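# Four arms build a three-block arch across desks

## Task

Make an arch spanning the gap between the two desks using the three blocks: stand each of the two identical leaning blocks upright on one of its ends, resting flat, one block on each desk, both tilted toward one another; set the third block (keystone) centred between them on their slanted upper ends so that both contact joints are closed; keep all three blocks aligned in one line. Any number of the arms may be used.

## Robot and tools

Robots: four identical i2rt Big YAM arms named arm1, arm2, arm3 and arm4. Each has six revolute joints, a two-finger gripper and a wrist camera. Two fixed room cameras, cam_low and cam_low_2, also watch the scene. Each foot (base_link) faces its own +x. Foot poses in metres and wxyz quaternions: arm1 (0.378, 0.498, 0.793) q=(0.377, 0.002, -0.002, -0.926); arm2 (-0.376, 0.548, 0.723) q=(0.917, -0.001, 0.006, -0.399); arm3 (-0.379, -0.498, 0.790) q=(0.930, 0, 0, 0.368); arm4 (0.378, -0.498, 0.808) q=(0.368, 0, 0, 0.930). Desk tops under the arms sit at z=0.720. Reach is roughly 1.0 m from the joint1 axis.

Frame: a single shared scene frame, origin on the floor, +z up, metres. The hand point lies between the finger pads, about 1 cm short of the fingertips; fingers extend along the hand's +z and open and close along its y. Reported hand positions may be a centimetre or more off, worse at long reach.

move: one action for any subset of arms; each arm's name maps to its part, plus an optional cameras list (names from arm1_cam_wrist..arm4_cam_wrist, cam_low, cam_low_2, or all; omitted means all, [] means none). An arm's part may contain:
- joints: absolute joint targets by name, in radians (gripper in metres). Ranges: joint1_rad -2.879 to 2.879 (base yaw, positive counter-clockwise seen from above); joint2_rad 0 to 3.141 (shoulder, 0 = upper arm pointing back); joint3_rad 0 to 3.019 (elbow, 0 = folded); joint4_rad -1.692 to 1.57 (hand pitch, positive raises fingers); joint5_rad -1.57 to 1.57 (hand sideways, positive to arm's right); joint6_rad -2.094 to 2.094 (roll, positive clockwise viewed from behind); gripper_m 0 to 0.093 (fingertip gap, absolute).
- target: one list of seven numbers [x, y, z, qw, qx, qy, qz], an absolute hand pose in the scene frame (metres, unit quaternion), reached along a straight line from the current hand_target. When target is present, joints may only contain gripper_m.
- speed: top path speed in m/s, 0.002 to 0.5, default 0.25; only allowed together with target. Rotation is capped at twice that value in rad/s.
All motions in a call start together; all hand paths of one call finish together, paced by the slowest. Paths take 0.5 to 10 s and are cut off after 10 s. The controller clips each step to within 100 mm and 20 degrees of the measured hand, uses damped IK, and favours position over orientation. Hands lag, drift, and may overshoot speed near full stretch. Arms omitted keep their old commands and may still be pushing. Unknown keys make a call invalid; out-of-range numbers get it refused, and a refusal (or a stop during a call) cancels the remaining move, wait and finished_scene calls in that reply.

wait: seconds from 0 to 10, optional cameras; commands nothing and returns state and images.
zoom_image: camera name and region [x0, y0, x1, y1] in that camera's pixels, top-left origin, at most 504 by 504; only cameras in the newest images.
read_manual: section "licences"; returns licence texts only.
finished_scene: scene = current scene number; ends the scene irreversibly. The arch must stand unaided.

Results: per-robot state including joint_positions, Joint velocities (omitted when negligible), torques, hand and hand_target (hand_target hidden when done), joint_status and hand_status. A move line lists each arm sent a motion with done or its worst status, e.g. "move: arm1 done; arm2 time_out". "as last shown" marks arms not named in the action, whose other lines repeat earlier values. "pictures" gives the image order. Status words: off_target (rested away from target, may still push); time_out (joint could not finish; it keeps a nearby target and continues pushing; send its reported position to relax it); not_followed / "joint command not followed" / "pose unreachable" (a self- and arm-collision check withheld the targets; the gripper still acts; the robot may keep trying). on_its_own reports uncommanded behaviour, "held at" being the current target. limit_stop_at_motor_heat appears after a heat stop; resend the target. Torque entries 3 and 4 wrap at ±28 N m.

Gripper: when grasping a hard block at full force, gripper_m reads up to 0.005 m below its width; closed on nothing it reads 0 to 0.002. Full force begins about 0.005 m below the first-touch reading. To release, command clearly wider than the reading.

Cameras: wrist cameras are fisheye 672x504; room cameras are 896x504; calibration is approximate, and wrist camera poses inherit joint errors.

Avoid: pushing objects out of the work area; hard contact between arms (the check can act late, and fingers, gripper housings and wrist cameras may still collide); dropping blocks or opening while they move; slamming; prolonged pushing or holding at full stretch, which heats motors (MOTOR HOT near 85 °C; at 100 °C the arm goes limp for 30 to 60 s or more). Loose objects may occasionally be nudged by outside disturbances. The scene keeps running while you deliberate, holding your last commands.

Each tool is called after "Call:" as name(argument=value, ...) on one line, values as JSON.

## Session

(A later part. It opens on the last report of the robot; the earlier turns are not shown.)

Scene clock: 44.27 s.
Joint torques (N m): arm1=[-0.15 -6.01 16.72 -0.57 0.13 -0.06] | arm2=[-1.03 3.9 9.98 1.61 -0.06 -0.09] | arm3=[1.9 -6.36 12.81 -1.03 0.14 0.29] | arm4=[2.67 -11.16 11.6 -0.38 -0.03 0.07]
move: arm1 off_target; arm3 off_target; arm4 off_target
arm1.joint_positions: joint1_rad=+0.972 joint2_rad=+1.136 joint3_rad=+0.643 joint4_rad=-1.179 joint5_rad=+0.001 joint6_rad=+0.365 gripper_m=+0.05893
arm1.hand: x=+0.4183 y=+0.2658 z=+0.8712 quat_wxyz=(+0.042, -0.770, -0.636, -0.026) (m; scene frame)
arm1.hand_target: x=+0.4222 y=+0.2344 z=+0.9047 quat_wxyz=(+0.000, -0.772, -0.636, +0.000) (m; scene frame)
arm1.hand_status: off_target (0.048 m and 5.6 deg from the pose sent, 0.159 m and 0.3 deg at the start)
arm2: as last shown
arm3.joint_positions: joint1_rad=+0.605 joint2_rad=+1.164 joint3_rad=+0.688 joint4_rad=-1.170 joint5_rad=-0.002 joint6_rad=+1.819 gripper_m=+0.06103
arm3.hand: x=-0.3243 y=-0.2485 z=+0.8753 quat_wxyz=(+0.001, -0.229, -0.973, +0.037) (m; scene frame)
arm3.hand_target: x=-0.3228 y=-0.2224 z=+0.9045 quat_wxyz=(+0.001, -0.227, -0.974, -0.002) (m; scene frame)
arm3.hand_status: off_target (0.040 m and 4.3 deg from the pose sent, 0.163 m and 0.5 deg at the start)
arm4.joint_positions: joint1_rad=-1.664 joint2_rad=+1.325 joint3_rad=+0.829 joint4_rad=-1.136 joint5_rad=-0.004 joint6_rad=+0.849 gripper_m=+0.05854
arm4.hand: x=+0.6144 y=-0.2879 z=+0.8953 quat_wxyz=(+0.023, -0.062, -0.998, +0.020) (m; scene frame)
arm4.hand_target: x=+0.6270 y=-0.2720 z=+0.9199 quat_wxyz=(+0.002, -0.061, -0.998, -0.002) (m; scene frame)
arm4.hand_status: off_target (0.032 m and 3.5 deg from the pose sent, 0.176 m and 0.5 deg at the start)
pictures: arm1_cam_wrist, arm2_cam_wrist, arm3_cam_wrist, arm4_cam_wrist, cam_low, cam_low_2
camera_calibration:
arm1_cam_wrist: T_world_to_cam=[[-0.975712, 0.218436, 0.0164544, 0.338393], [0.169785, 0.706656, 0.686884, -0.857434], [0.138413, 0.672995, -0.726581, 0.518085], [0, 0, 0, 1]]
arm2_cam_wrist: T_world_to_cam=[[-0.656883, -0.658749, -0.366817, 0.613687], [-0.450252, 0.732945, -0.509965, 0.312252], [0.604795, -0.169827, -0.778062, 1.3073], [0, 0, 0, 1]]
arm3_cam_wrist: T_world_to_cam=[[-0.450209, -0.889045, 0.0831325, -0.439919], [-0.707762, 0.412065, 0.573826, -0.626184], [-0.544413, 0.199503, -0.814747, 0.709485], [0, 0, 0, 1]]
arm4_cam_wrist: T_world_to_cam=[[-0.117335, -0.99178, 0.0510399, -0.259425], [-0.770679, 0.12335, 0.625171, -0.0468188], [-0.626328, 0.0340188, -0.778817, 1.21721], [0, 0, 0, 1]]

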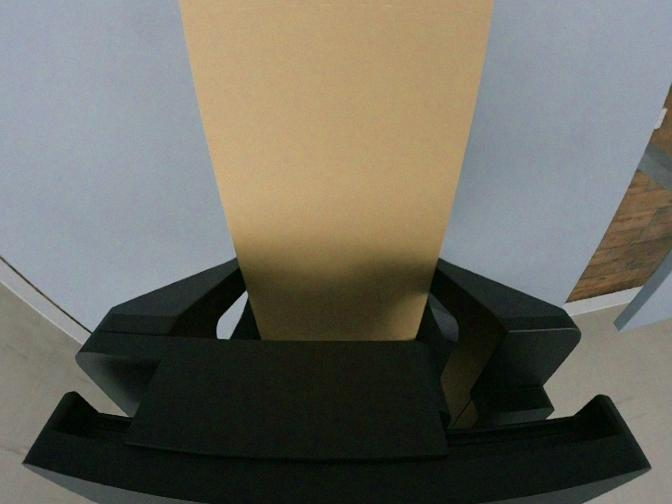

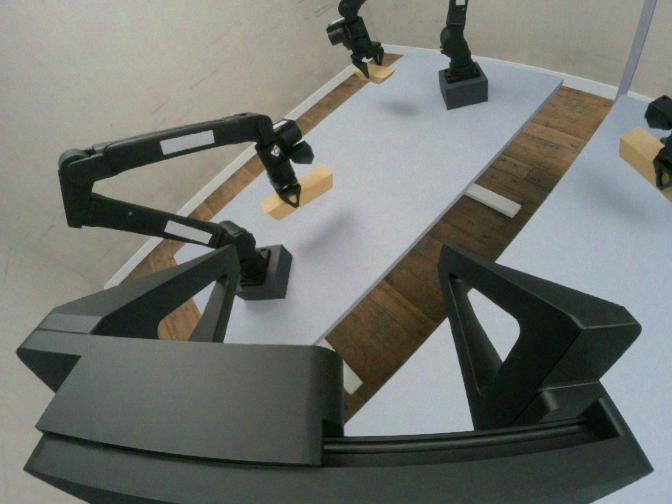

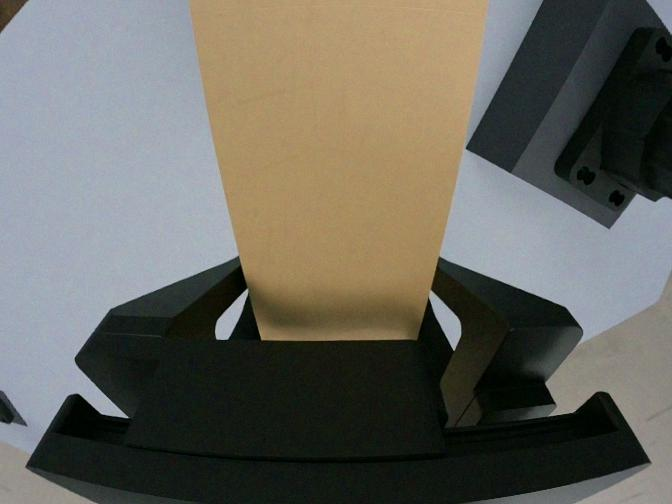

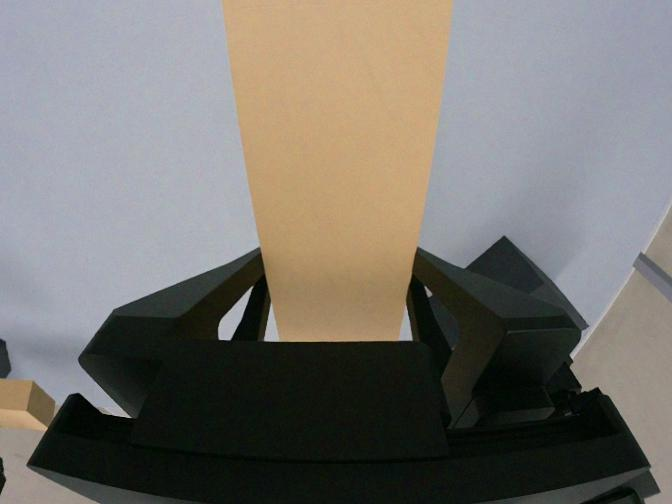

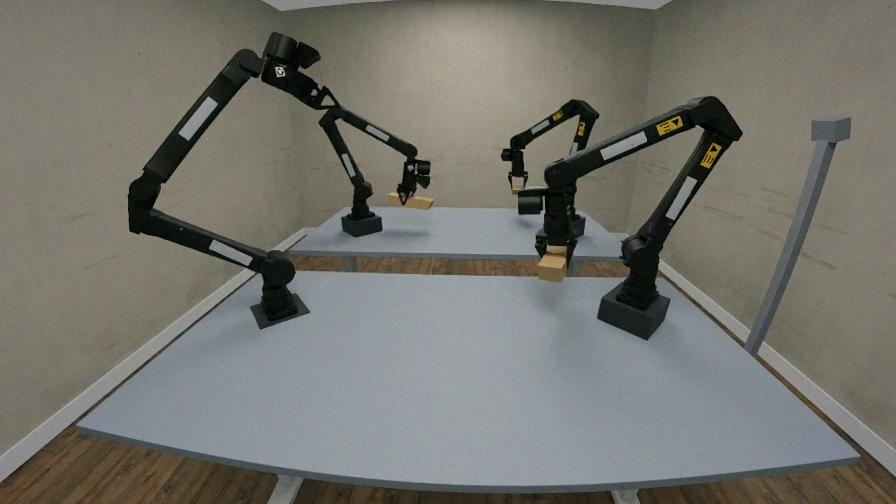

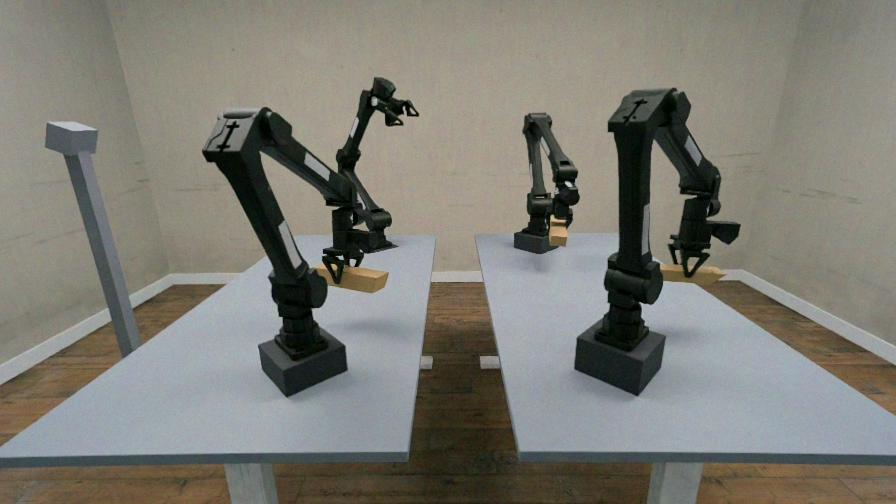

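Call:
move(arm1={"target":[0.17,0,0.94,0,-0.8192,0,0.5736],"speed":0.25}, arm3={"target":[-0.17,0,0.94,0.5736,0,0.8192,0],"speed":0.25}, cameras=["cam_low","cam_low_2"])

Scene clock: 50.23 s.
Joint torques (N m): arm1=[-0.91 -12.51 15.62 -0.08 1.47 0.06] | arm2=[-1.2 3.55 10.03 1.63 -0.09 -0.08] | arm3=[0.21 -14.8 10.67 0.35 1.49 0.07] | arm4=[2.55 -11.11 11.62 -0.35 -0.04 0.08]
move: arm1 off_target; arm3 off_target
arm1.joint_positions: joint1_rad=+0.719 joint2_rad=+1.778 joint3_rad=+1.100 joint4_rad=-0.732 joint5_rad=+1.190 joint6_rad=+1.298 gripper_m=+0.05898
arm1.hand: x=+0.1805 y=+0.0259 z=+0.9048 quat_wxyz=(+0.031, -0.827, -0.035, +0.560) (m; scene frame)
arm1.hand_target: x=+0.1705 y=+0.0026 z=+0.9397 quat_wxyz=(+0.000, -0.819, +0.000, +0.573) (m; scene frame)
arm1.hand_status: off_target (0.045 m and 5.7 deg from the pose sent, 0.370 m and 104.0 deg at the start)
arm2.joint_positions: joint1_rad=-0.068 joint2_rad=+0.615 joint3_rad=+1.398 joint4_rad=-1.168 joint5_rad=-0.283 joint6_rad=+0.288 gripper_m=+0.09396
arm2.hand: x=-0.1788 y=+0.3871 z=+1.3047 quat_wxyz=(-0.558, -0.390, -0.730, +0.053) (m; scene frame)
arm3.joint_positions: joint1_rad=+0.733 joint2_rad=+1.782 joint3_rad=+1.138 joint4_rad=-0.774 joint5_rad=+1.191 joint6_rad=+1.324 gripper_m=+0.06100
arm3.hand: x=-0.1772 y=-0.0196 z=+0.9112 quat_wxyz=(-0.562, +0.024, -0.826, +0.030) (m; scene frame)
arm3.hand_target: x=-0.1703 y=-0.0032 z=+0.9396 quat_wxyz=(-0.573, +0.002, -0.819, +0.005) (m; scene frame)
arm3.hand_status: off_target (0.036 m and 4.7 deg from the pose sent, 0.300 m and 74.4 deg at the start)
arm4.joint_positions: joint1_rad=-1.664 joint2_rad=+1.325 joint3_rad=+0.829 joint4_rad=-1.137 joint5_rad=-0.006 joint6_rad=+0.849 gripper_m=+0.05854
arm4.hand: x=+0.6140 y=-0.2880 z=+0.8953 quat_wxyz=(+0.024, -0.063, -0.998, +0.020) (m; scene frame)
pictures: cam_low, cam_low_2

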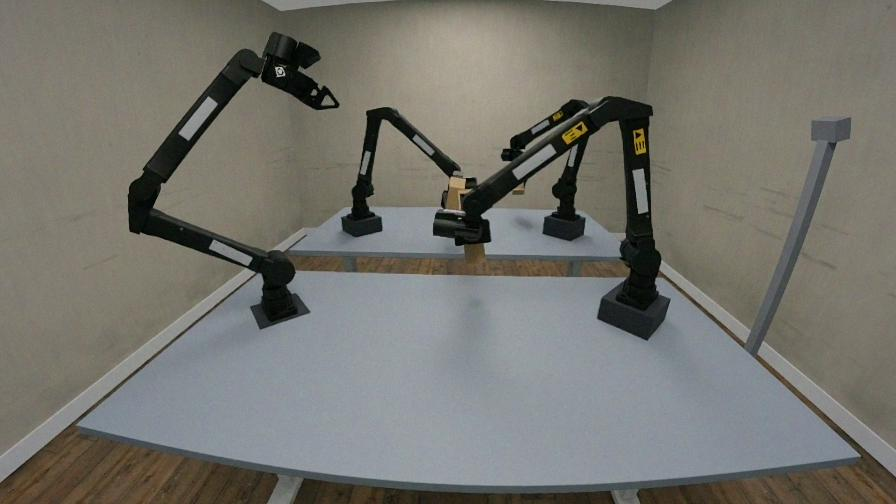

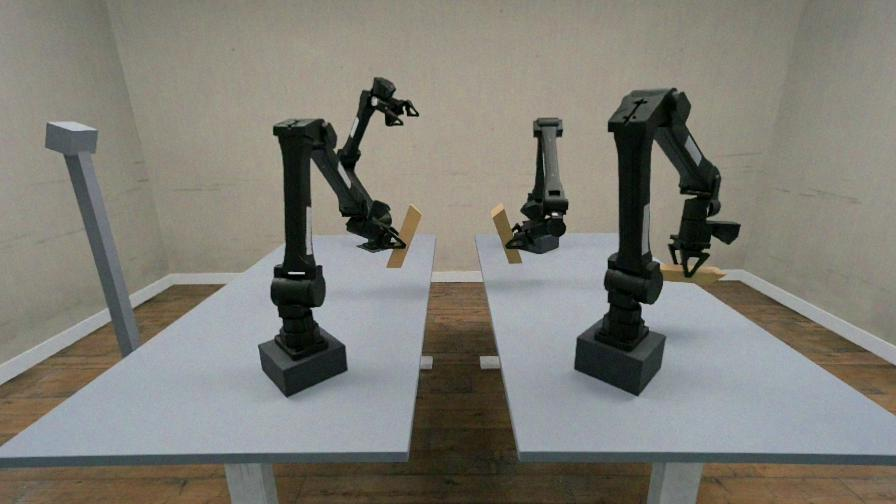

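Call:
move(arm1={"target":[0.1213,-0.008,0.86,0,-0.8192,0,0.5736],"speed":0.12}, arm3={"target":[-0.1213,0.006,0.86,0.5736,0,0.8192,0],"speed":0.12}, arm4={"joints":{"joint1_rad":-1.0,"joint2_rad":1.0,"joint3_rad":1.1,"joint4_rad":-1.6,"joint6_rad":0.3}}, cameras=["cam_low","cam_low_2"])

Call:
zoom_image(camera="cam_low_2", region=[360, 190, 560, 300])

Call:
zoom_image(camera="cam_low", region=[400, 160, 540, 300])

Scene clock: 58.00 s.
Joint torques (N m): arm1=[-0.62 -14.45 9.33 1.13 0.85 -0.15] | arm2=[-1.03 3.72 9.99 1.57 -0.08 -0.1] | arm3=[-0.09 -16.32 6.37 0.81 0.92 0.04] | arm4=[2.78 -6.18 11.34 -0.02 0.1 -0.12]
Motor temperatures (°C): arm1=[27 23 28 23 24 20 20] | arm2=[26 22 32 22 22 24 22] | arm3=[30 22 25 20 22 19 22] | arm4=[27 22 30 19 21 20 25]
move: arm1 off_target; arm3 off_target; arm4 done
arm1.joint_positions: joint1_rad=+0.623 joint2_rad=+1.935 joint3_rad=+1.101 joint4_rad=-0.321 joint5_rad=+1.175 joint6_rad=+1.074 gripper_m=+0.05898
arm1.hand: x=+0.1292 y=-0.0001 z=+0.8420 quat_wxyz=(+0.015, -0.824, -0.018, +0.566) (m; scene frame)
arm1.hand_target: x=+0.1215 y=-0.0078 z=+0.8601 quat_wxyz=(+0.000, -0.819, +0.000, +0.574) (m; scene frame)
arm1.hand_status: off_target (0.021 m and 2.8 deg from the pose sent, 0.082 m and 5.7 deg at the start)
arm2: as last shown
arm3.joint_positions: joint1_rad=+0.642 joint2_rad=+1.924 joint3_rad=+1.114 joint4_rad=-0.328 joint5_rad=+1.171 joint6_rad=+1.078 gripper_m=+0.06100
arm3.hand: x=-0.1279 y=+0.0049 z=+0.8479 quat_wxyz=(-0.568, +0.011, -0.823, +0.008) (m; scene frame)
arm3.hand_target: x=-0.1213 y=+0.0060 z=+0.8601 quat_wxyz=(-0.574, +0.000, -0.819, +0.000) (m; scene frame)
arm3.hand_status: off_target (0.014 m and 1.7 deg from the pose sent, 0.080 m and 4.7 deg at the start)
arm4.joint_positions: joint1_rad=-1.011 joint2_rad=+0.998 joint3_rad=+1.065 joint4_rad=-1.587 joint5_rad=-0.009 joint6_rad=+0.319 gripper_m=+0.05853
arm4.joint_status: all done
arm4.hand: x=+0.4278 y=-0.2354 z=+1.0737 quat_wxyz=(-0.014, +0.505, -0.863, -0.022) (m; scene frame)
pictures: cam_low, cam_low_2

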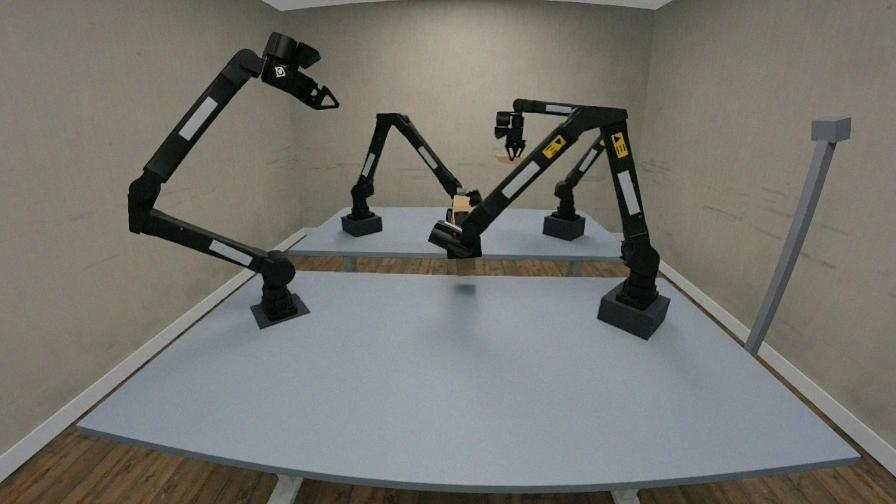

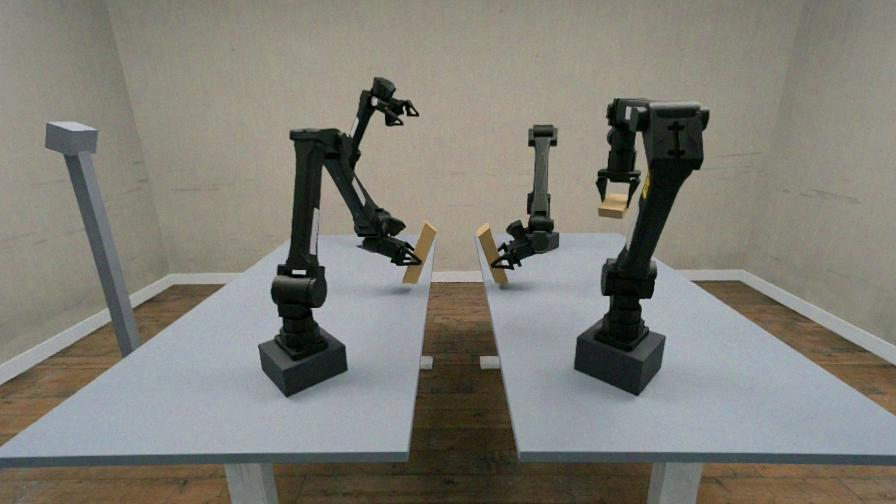

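Scaled by 2.520 from the camera's 896x504 image, which has a finer 1280x720 frame.

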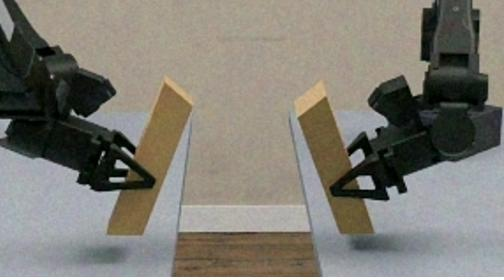

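Scaled by 3.600 from the camera's 896x504 image, which has a finer 1280x720 frame.

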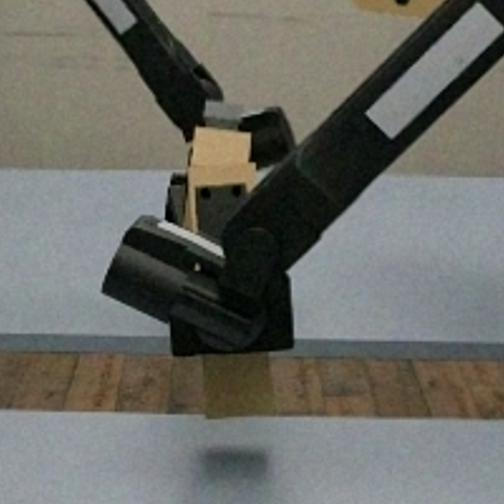

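Call:
move(arm1={"target":[0.1125,-0.006,0.829,-0.0164,-0.816,0.0115,0.578],"speed":0.05}, arm3={"target":[-0.1125,0.002,0.829,0.578,0.0086,0.816,0.0123],"speed":0.05}, cameras=["cam_low","cam_low_2"])

Call:
zoom_image(camera="cam_low_2", region=[380, 200, 540, 300])

Call:
zoom_image(camera="cam_low", region=[400, 160, 540, 300])

Scene clock: 65.13 s.
Joint torques (N m): arm1=[-0.97 -13.92 7.61 1.36 0.8 -0.16] | arm2=[-1.44 3.43 9.91 1.58 -0.08 -0.07] | arm3=[-0.5 -16.09 6 0.91 0.9 0.09] | arm4=[2.84 -6.24 11.36 0.01 0.09 -0.14]
move: arm1 off_target; arm3 off_target
arm1.joint_positions: joint1_rad=+0.609 joint2_rad=+1.988 joint3_rad=+1.078 joint4_rad=-0.149 joint5_rad=+1.168 joint6_rad=+1.031 gripper_m=+0.05898
arm1.hand: x=+0.1210 y=-0.0043 z=+0.8179 quat_wxyz=(-0.009, -0.820, -0.003, +0.572) (m; scene frame)
arm1.hand_target: x=+0.1126 y=-0.0059 z=+0.8291 quat_wxyz=(-0.016, -0.816, +0.012, +0.578) (m; scene frame)
arm1.hand_status: off_target (0.014 m and 2.1 deg from the pose sent, 0.022 m and 5.2 deg at the start)
arm2: as last shown
arm3.joint_positions: joint1_rad=+0.627 joint2_rad=+1.975 joint3_rad=+1.074 joint4_rad=-0.160 joint5_rad=+1.167 joint6_rad=+1.032 gripper_m=+0.06100
arm3.hand: x=-0.1206 y=+0.0011 z=+0.8187 quat_wxyz=(-0.573, +0.003, -0.820, -0.006) (m; scene frame)
arm3.hand_target: x=-0.1124 y=+0.0019 z=+0.8290 quat_wxyz=(-0.578, -0.009, -0.816, -0.012) (m; scene frame)
arm3.hand_status: off_target (0.013 m and 1.7 deg from the pose sent, 0.025 m and 3.5 deg at the start)
arm4.joint_positions: joint1_rad=-1.011 joint2_rad=+0.998 joint3_rad=+1.065 joint4_rad=-1.588 joint5_rad=-0.009 joint6_rad=+0.319 gripper_m=+0.05853
arm4.hand: x=+0.4277 y=-0.2358 z=+1.0737 quat_wxyz=(-0.013, +0.505, -0.863, -0.021) (m; scene frame)
pictures: cam_low, cam_low_2

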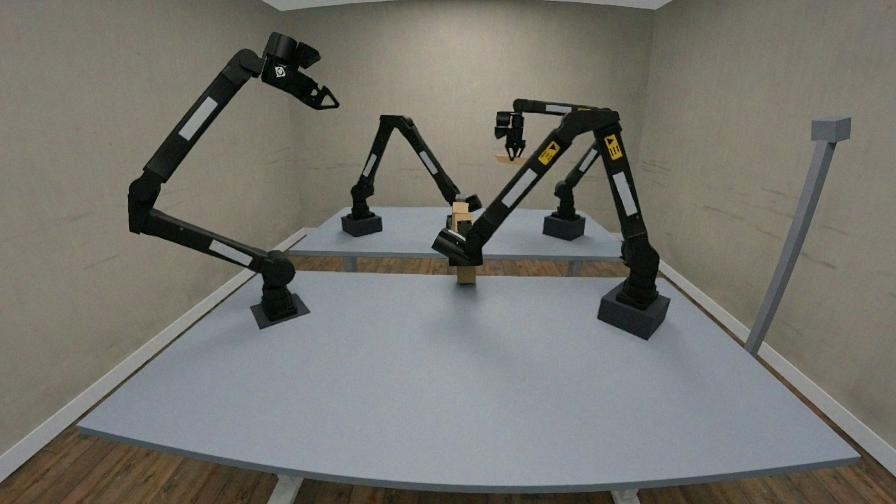

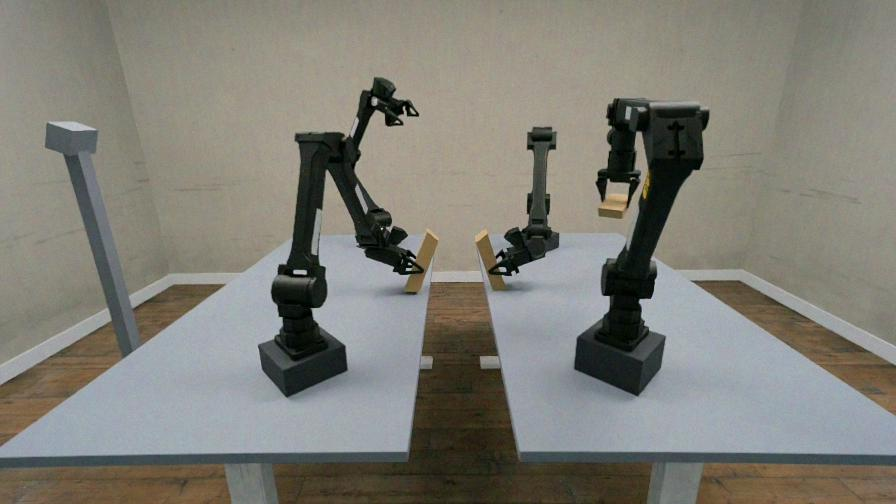

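Scaled by 3.150 from the camera's 896x504 image, which has a finer 1280x720 frame.

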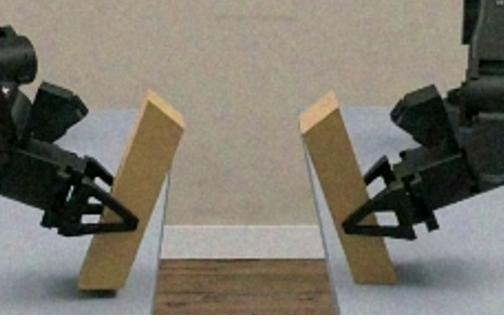

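Scaled by 3.600 from the camera's 896x504 image, which has a finer 1280x720 frame.

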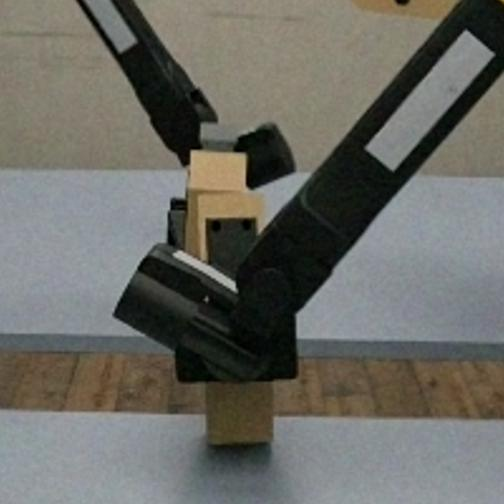

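Call:
move(arm1={"target":[0.1095,-0.012,0.836,-0.0164,-0.816,0.0115,0.578],"speed":0.05}, arm3={"target":[-0.1105,0.007,0.829,0.578,0.0145,0.816,0.0204],"speed":0.05}, cameras=[])

Call:
move(arm1={"target":[0.1095,-0.012,0.829,-0.0164,-0.816,0.0115,0.578],"speed":0.05}, arm3={"target":[-0.1105,0.007,0.825,0.578,0.0145,0.816,0.0204],"speed":0.05}, cameras=["cam_low","cam_low_2"])

Call:
zoom_image(camera="cam_low_2", region=[380, 200, 540, 300])

Call:
zoom_image(camera="cam_low", region=[400, 160, 540, 300])

Scene clock: 71.13 s.
Joint torques (N m): arm1=[-1.08 -14.39 9.43 0.65 0.79 -0.16] | arm2=[-1.14 3.78 10.02 1.62 -0.08 -0.08] | arm3=[-0.85 -15.91 6.65 1.2 0.87 0.09] | arm4=[2.78 -6.18 11.34 -0.01 0.09 -0.14]
Heat: arm1: hottest joint1_rad 27 °C; arm2: hottest joint3_rad 33 °C; arm3: hottest joint1_rad 30 °C; arm4: hottest joint3_rad 32 °C.
move: arm1 off_target; arm3 off_target
arm1.joint_positions: joint1_rad=+0.606 joint2_rad=+1.988 joint3_rad=+1.078 joint4_rad=-0.149 joint5_rad=+1.167 joint6_rad=+1.028 gripper_m=+0.05898
arm1.hand: x=+0.1200 y=-0.0039 z=+0.8177 quat_wxyz=(-0.007, -0.821, -0.003, +0.571) (m; scene frame)
arm1.hand_target: x=+0.1097 y=-0.0114 z=+0.8361 quat_wxyz=(-0.017, -0.816, +0.013, +0.578) (m; scene frame)
arm1.hand_status: off_target (0.023 m and 2.2 deg from the pose sent, 0.023 m and 2.1 deg at the start)
arm2, arm4: as last shown
arm3.joint_positions: joint1_rad=+0.627 joint2_rad=+1.978 joint3_rad=+1.074 joint4_rad=-0.147 joint5_rad=+1.162 joint6_rad=+1.031 gripper_m=+0.06100
arm3.hand: x=-0.1204 y=+0.0028 z=+0.8176 quat_wxyz=(-0.572, +0.001, -0.820, -0.011) (m; scene frame)
arm3.hand_target: x=-0.1107 y=+0.0067 z=+0.8290 quat_wxyz=(-0.578, -0.014, -0.816, -0.020) (m; scene frame)
arm3.hand_status: off_target (0.016 m and 2.3 deg from the pose sent, 0.016 m and 2.7 deg at the start)
pictures: none

Scene clock: 72.10 s.
Joint torques (N m): arm1=[-1.2 -13.33 9.29 1.28 0.79 -0.17] | arm2=[-1.03 3.72 9.94 1.54 -0.09 -0.09] | arm3=[-0.5 -16.09 6.54 1.14 0.87 0.07] | arm4=[2.73 -6.18 11.36 -0.05 0.09 -0.14]
move: arm1 off_target; arm3 off_target
arm1.joint_positions: joint1_rad=+0.606 joint2_rad=+1.989 joint3_rad=+1.078 joint4_rad=-0.149 joint5_rad=+1.167 joint6_rad=+1.028 gripper_m=+0.05898
arm1.hand: x=+0.1200 y=-0.0038 z=+0.8171 quat_wxyz=(-0.007, -0.821, -0.004, +0.571) (m; scene frame)
arm1.hand_target: x=+0.1097 y=-0.0115 z=+0.8292 quat_wxyz=(-0.017, -0.816, +0.013, +0.578) (m; scene frame)
arm1.hand_status: off_target (0.018 m and 2.3 deg from the pose sent, 0.017 m and 2.2 deg at the start)
arm2, arm4: as last shown
arm3.joint_positions: joint1_rad=+0.627 joint2_rad=+1.987 joint3_rad=+1.074 joint4_rad=-0.137 joint5_rad=+1.161 joint6_rad=+1.031 gripper_m=+0.06100
arm3.hand: x=-0.1205 y=+0.0032 z=+0.8135 quat_wxyz=(-0.571, +0.001, -0.821, -0.012) (m; scene frame)
arm3.hand_target: x=-0.1108 y=+0.0069 z=+0.8250 quat_wxyz=(-0.577, -0.014, -0.816, -0.021) (m; scene frame)
arm3.hand_status: off_target (0.016 m and 2.3 deg from the pose sent, 0.013 m and 2.3 deg at the start)
pictures: cam_low, cam_low_2

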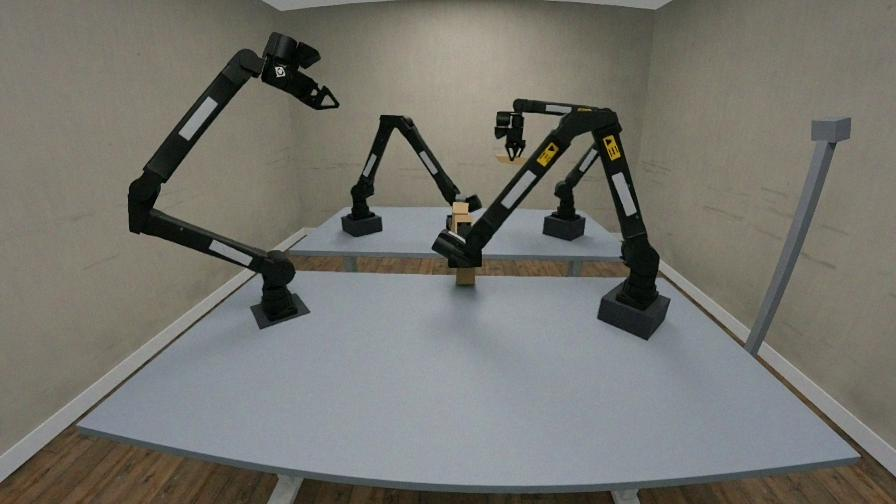

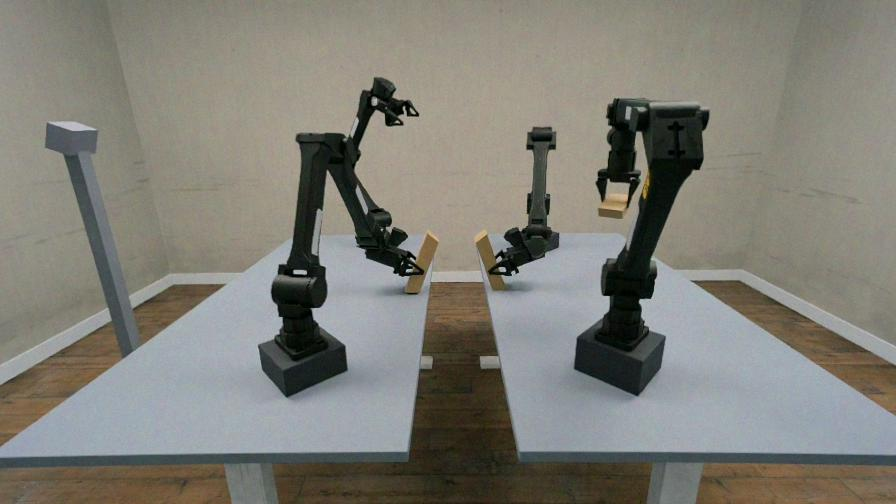

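Scaled by 3.150 from the camera's 896x504 image, which has a finer 1280x720 frame.

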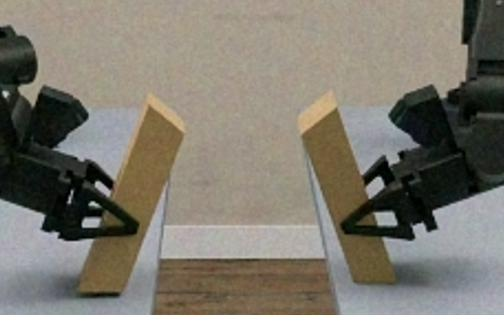

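Scaled by 3.600 from the camera's 896x504 image, which has a finer 1280x720 frame.

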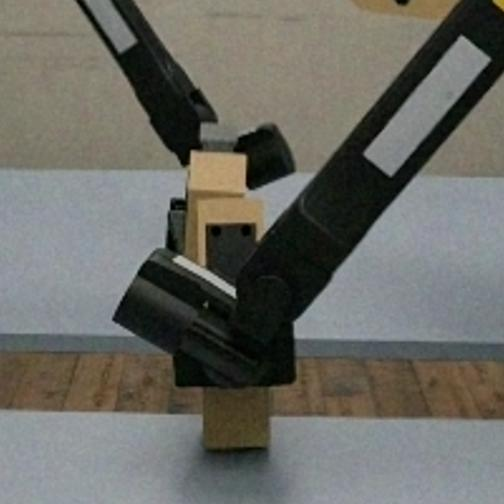

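Call:
move(arm1={"target":[0.1085,-0.020,0.846,-0.0164,-0.816,0.0115,0.578],"speed":0.06}, arm3={"target":[-0.110,0.021,0.842,0.5775,0.029,0.815,0.041],"speed":0.06}, cameras=["cam_low","cam_low_2"])

Call:
zoom_image(camera="cam_low_2", region=[380, 200, 540, 300])

Call:
zoom_image(camera="cam_low", region=[400, 160, 540, 300])

Scene clock: 76.13 s.
Joint torques (N m): arm1=[-1.03 -14.97 11.6 0.13 0.83 -0.19] | arm2=[-1.03 3.96 9.95 1.57 -0.08 -0.09] | arm3=[-0.03 -17.2 8.76 0.65 0.87 0.24] | arm4=[2.73 -6.12 11.34 -0.02 0.09 -0.14]
move: arm1 off_target; arm3 off_target
arm1.joint_positions: joint1_rad=+0.606 joint2_rad=+1.989 joint3_rad=+1.080 joint4_rad=-0.168 joint5_rad=+1.167 joint6_rad=+1.028 gripper_m=+0.05898
arm1.hand: x=+0.1203 y=-0.0023 z=+0.8164 quat_wxyz=(+0.000, -0.822, -0.008, +0.570) (m; scene frame)
arm1.hand_target: x=+0.1090 y=-0.0185 z=+0.8465 quat_wxyz=(-0.017, -0.816, +0.012, +0.578) (m; scene frame)
arm1.hand_status: off_target (0.036 m and 3.1 deg from the pose sent, 0.035 m and 2.3 deg at the start)
arm2, arm4: as last shown
arm3.joint_positions: joint1_rad=+0.627 joint2_rad=+1.987 joint3_rad=+1.074 joint4_rad=-0.137 joint5_rad=+1.156 joint6_rad=+1.031 gripper_m=+0.06100
arm3.hand: x=-0.1207 y=+0.0036 z=+0.8129 quat_wxyz=(-0.570, +0.002, -0.822, -0.012) (m; scene frame)
arm3.hand_target: x=-0.1104 y=+0.0195 z=+0.8424 quat_wxyz=(-0.578, -0.029, -0.815, -0.041) (m; scene frame)
arm3.hand_status: off_target (0.036 m and 5.0 deg from the pose sent, 0.035 m and 4.9 deg at the start)
pictures: cam_low, cam_low_2

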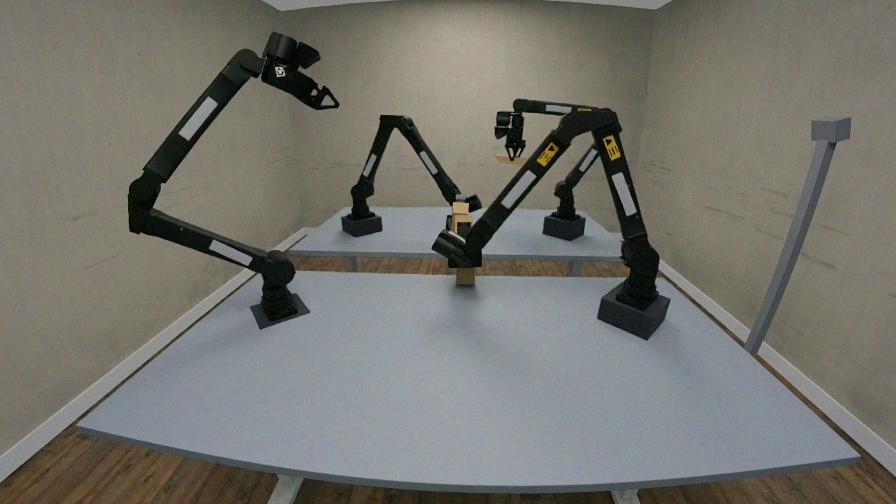

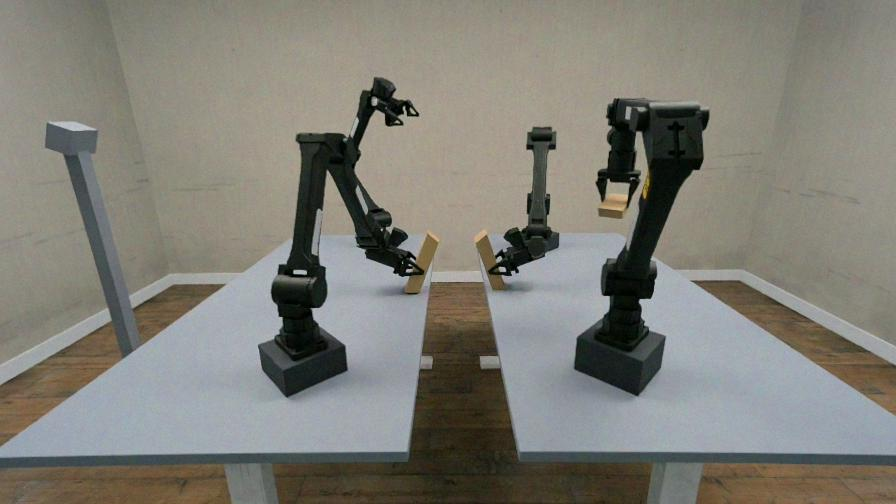

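Scaled by 3.150 from the camera's 896x504 image, which has a finer 1280x720 frame.

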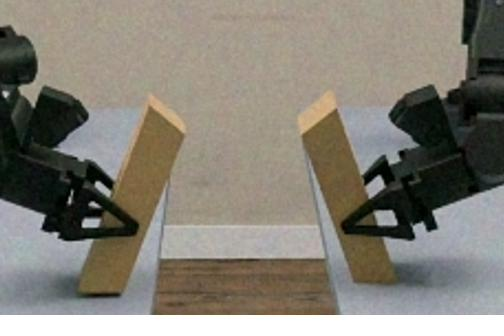

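Scaled by 3.600 from the camera's 896x504 image, which has a finer 1280x720 frame.

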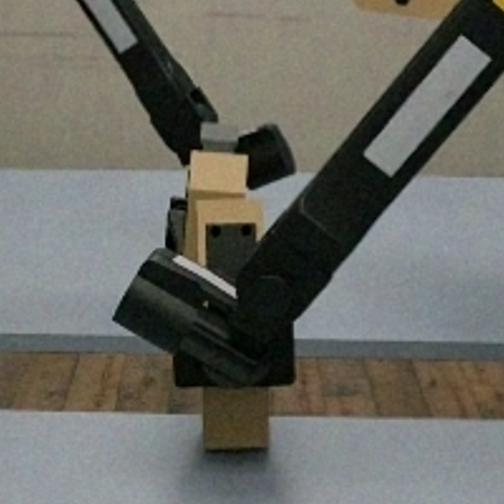

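Call:
move(arm1={"target":[0.1095,-0.022,0.862,-0.0164,-0.816,0.0115,0.578],"speed":0.06}, arm3={"target":[-0.1115,0.023,0.860,0.5775,0.029,0.815,0.041],"speed":0.06}, cameras=[])

Call:
move(arm1={"target":[0.1095,-0.018,0.838,-0.0164,-0.816,0.0115,0.578],"speed":0.05}, arm3={"target":[-0.1115,0.020,0.836,0.5775,0.029,0.815,0.041],"speed":0.05}, cameras=["cam_low","cam_low_2"])

Call:
zoom_image(camera="cam_low_2", region=[380, 200, 540, 300])

Call:
zoom_image(camera="cam_low", region=[400, 160, 540, 300])

Scene clock: 78.70 s.
Joint torques (N m): arm1=[-0.73 -16.56 12.4 0.24 0.9 -0.11] | arm2=[-0.67 3.66 9.96 1.54 -0.08 -0.11] | arm3=[0.26 -18.37 9.65 0.14 0.93 0.29] | arm4=[2.67 -6.18 11.33 -0.02 0.09 -0.14]
move: arm1 off_target; arm3 off_target
arm1.joint_positions: joint1_rad=+0.606 joint2_rad=+1.981 joint3_rad=+1.080 joint4_rad=-0.218 joint5_rad=+1.167 joint6_rad=+1.026 gripper_m=+0.05898
arm1.hand: x=+0.1213 y=+0.0031 z=+0.8172 quat_wxyz=(+0.017, -0.824, -0.021, +0.566) (m; scene frame)
arm1.hand_target: x=+0.1103 y=-0.0191 z=+0.8624 quat_wxyz=(-0.016, -0.816, +0.011, +0.578) (m; scene frame)
arm1.hand_status: off_target (0.053 m and 5.6 deg from the pose sent, 0.051 m and 3.1 deg at the start)
arm2, arm4: as last shown
arm3.joint_positions: joint1_rad=+0.627 joint2_rad=+1.971 joint3_rad=+1.074 joint4_rad=-0.177 joint5_rad=+1.156 joint6_rad=+1.034 gripper_m=+0.06100
arm3.hand: x=-0.1213 y=+0.0004 z=+0.8184 quat_wxyz=(-0.568, +0.007, -0.823, -0.004) (m; scene frame)
arm3.hand_target: x=-0.1121 y=+0.0207 z=+0.8603 quat_wxyz=(-0.578, -0.029, -0.815, -0.041) (m; scene frame)
arm3.hand_status: off_target (0.048 m and 6.1 deg from the pose sent, 0.052 m and 5.0 deg at the start)
pictures: none

Scene clock: 79.87 s.
Joint torques (N m): arm1=[-0.91 -13.8 10.96 1.35 0.86 -0.12] | arm2=[-0.97 3.55 9.95 1.58 -0.07 -0.09] | arm3=[-0.21 -15.79 8.61 1.02 0.9 0.29] | arm4=[2.78 -6.24 11.34 -0.01 0.09 -0.14]
move: arm1 off_target; arm3 off_target
arm1.joint_positions: joint1_rad=+0.606 joint2_rad=+1.984 joint3_rad=+1.080 joint4_rad=-0.186 joint5_rad=+1.167 joint6_rad=+1.020 gripper_m=+0.05898
arm1.hand: x=+0.1206 y=-0.0006 z=+0.8177 quat_wxyz=(+0.007, -0.822, -0.015, +0.569) (m; scene frame)
arm1.hand_target: x=+0.1100 y=-0.0168 z=+0.8386 quat_wxyz=(-0.014, -0.816, +0.009, +0.578) (m; scene frame)
arm1.hand_status: off_target (0.029 m and 4.3 deg from the pose sent, 0.032 m and 5.6 deg at the start)
arm2, arm4: as last shown
arm3.joint_positions: joint1_rad=+0.627 joint2_rad=+1.979 joint3_rad=+1.074 joint4_rad=-0.144 joint5_rad=+1.156 joint6_rad=+1.034 gripper_m=+0.06100
arm3.hand: x=-0.1207 y=+0.0036 z=+0.8162 quat_wxyz=(-0.570, +0.000, -0.822, -0.014) (m; scene frame)
arm3.hand_target: x=-0.1118 y=+0.0190 z=+0.8364 quat_wxyz=(-0.578, -0.029, -0.815, -0.041) (m; scene frame)
arm3.hand_status: off_target (0.027 m and 4.7 deg from the pose sent, 0.028 m and 6.1 deg at the start)
pictures: cam_low, cam_low_2

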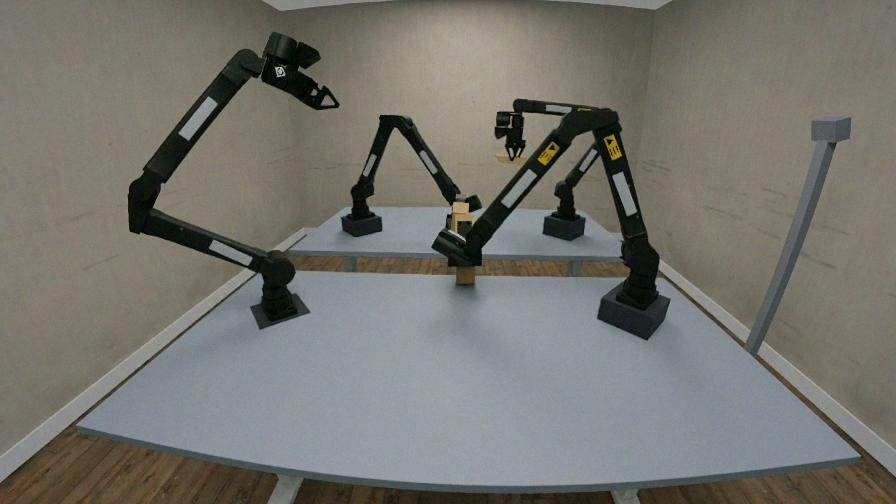

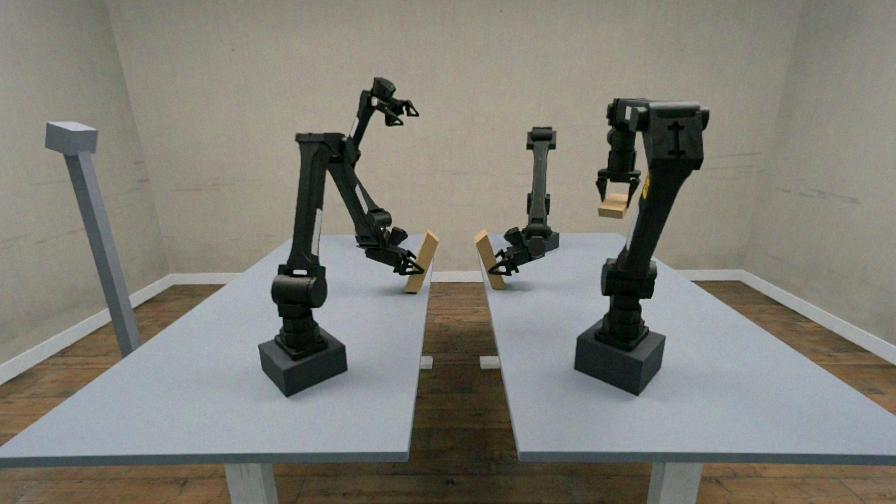

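Scaled by 3.150 from the camera's 896x504 image, which has a finer 1280x720 frame.

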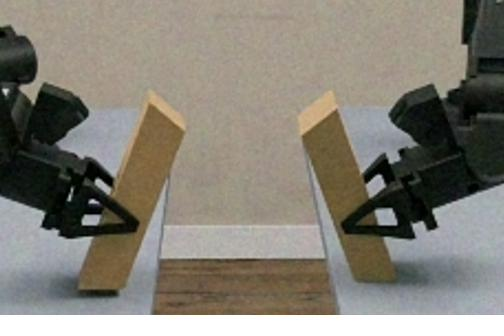

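Scaled by 3.600 from the camera's 896x504 image, which has a finer 1280x720 frame.

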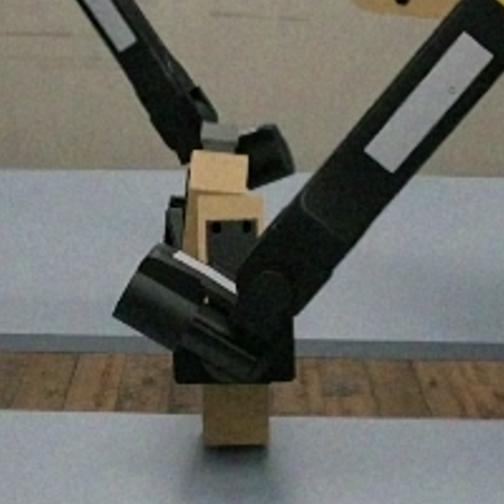

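Call:
move(arm1={"target":[0.116,-0.03,0.90,-0.0164,-0.816,0.0115,0.578],"speed":0.1}, arm3={"target":[-0.116,0.032,0.90,0.577,0.035,0.814,0.05],"speed":0.1}, cameras=[])

Call:
move(arm1={"target":[0.1095,-0.018,0.838,-0.0164,-0.816,0.0115,0.578],"speed":0.06}, arm3={"target":[-0.1105,0.020,0.836,0.577,0.035,0.814,0.05],"speed":0.06}, cameras=["cam_low","cam_low_2"])

Call:
zoom_image(camera="cam_low_2", region=[380, 200, 540, 300])

Call:
zoom_image(camera="cam_low", region=[400, 160, 540, 300])

Scene clock: 84.33 s.
Joint torques (N m): arm1=[0.44 -16.15 14.31 0.29 1.16 0.06] | arm2=[-1.08 3.66 9.91 1.5 -0.09 -0.08] | arm3=[1.38 -17.32 11.37 0.25 1.06 0.28] | arm4=[2.73 -6.24 11.32 -0.01 0.09 -0.14]
move: arm1 off_target; arm3 off_target
arm1.joint_positions: joint1_rad=+0.606 joint2_rad=+1.920 joint3_rad=+1.114 joint4_rad=-0.358 joint5_rad=+1.167 joint6_rad=+1.048 gripper_m=+0.05898
arm1.hand: x=+0.1208 y=+0.0016 z=+0.8507 quat_wxyz=(+0.029, -0.826, -0.025, +0.562) (m; scene frame)
arm1.hand_target: x=+0.1171 y=-0.0262 z=+0.9007 quat_wxyz=(-0.017, -0.816, +0.012, +0.578) (m; scene frame)
arm1.hand_status: off_target (0.059 m and 7.0 deg from the pose sent, 0.088 m and 4.3 deg at the start)
arm2.joint_positions: joint1_rad=-0.068 joint2_rad=+0.615 joint3_rad=+1.398 joint4_rad=-1.168 joint5_rad=-0.283 joint6_rad=+0.288 gripper_m=+0.09396
arm2.hand: x=-0.1788 y=+0.3871 z=+1.3047 quat_wxyz=(-0.558, -0.390, -0.730, +0.053) (m; scene frame)
arm3.joint_positions: joint1_rad=+0.627 joint2_rad=+1.899 joint3_rad=+1.103 joint4_rad=-0.286 joint5_rad=+1.156 joint6_rad=+1.063 gripper_m=+0.06100
arm3.hand: x=-0.1205 y=+0.0044 z=+0.8575 quat_wxyz=(-0.567, -0.002, -0.824, -0.009) (m; scene frame)
arm3.hand_target: x=-0.1169 y=+0.0291 z=+0.9007 quat_wxyz=(-0.577, -0.035, -0.814, -0.051) (m; scene frame)
arm3.hand_status: off_target (0.051 m and 6.2 deg from the pose sent, 0.089 m and 5.9 deg at the start)
arm4: as last shown
pictures: none

Scene clock: 86.17 s.
Joint torques (N m): arm1=[-0.91 -14.45 8.36 1.35 0.85 -0.15] | arm2=[-1.03 3.66 9.98 1.52 -0.1 -0.06] | arm3=[-0.09 -16.5 6.06 1.16 0.86 0.05] | arm4=[2.67 -6.18 11.34 -0.01 0.09 -0.13]
move: arm1 off_target; arm3 off_target
arm1.joint_positions: joint1_rad=+0.606 joint2_rad=+1.993 joint3_rad=+1.114 joint4_rad=-0.186 joint5_rad=+1.167 joint6_rad=+1.030 gripper_m=+0.05898
arm1.hand: x=+0.1181 y=-0.0137 z=+0.8234 quat_wxyz=(-0.005, -0.821, -0.005, +0.571) (m; scene frame)
arm1.hand_target: x=+0.1096 y=-0.0178 z=+0.8379 quat_wxyz=(-0.016, -0.816, +0.012, +0.578) (m; scene frame)
arm1.hand_status: off_target (0.017 m and 2.5 deg from the pose sent, 0.026 m and 7.0 deg at the start)
arm2, arm4: as last shown
arm3.joint_positions: joint1_rad=+0.627 joint2_rad=+1.982 joint3_rad=+1.103 joint4_rad=-0.117 joint5_rad=+1.153 joint6_rad=+1.066 gripper_m=+0.06100
arm3.hand: x=-0.1180 y=+0.0187 z=+0.8254 quat_wxyz=(-0.572, -0.027, -0.819, -0.045) (m; scene frame)
arm3.hand_target: x=-0.1105 y=+0.0199 z=+0.8361 quat_wxyz=(-0.577, -0.038, -0.814, -0.052) (m; scene frame)
arm3.hand_status: off_target (0.013 m and 1.4 deg from the pose sent, 0.028 m and 6.2 deg at the start)
pictures: cam_low, cam_low_2

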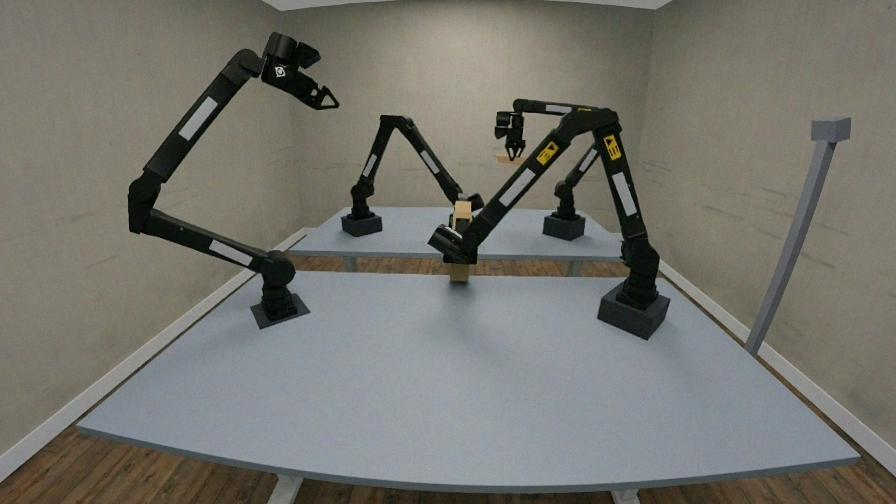

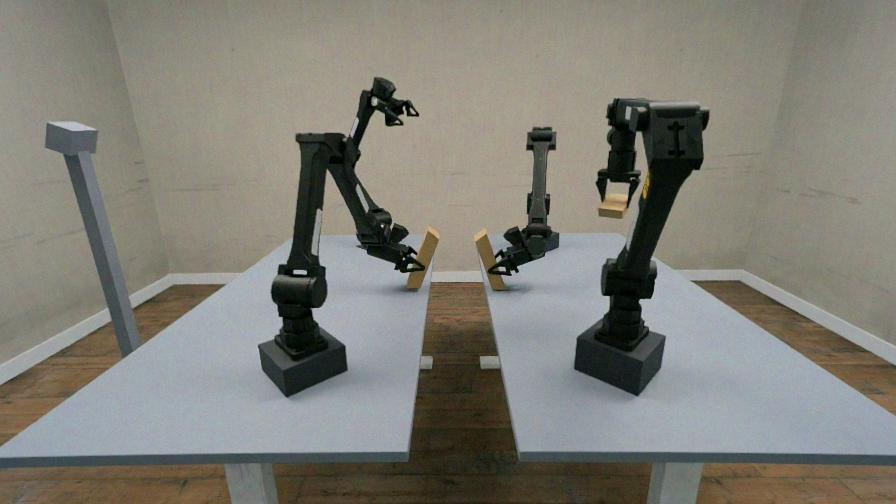

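Scaled by 3.150 from the camera's 896x504 image, which has a finer 1280x720 frame.

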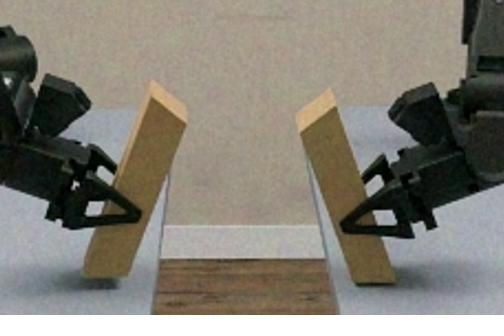

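Scaled by 3.600 from the camera's 896x504 image, which has a finer 1280x720 frame.

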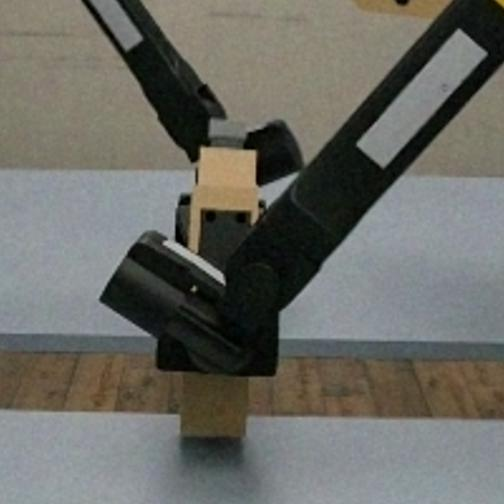

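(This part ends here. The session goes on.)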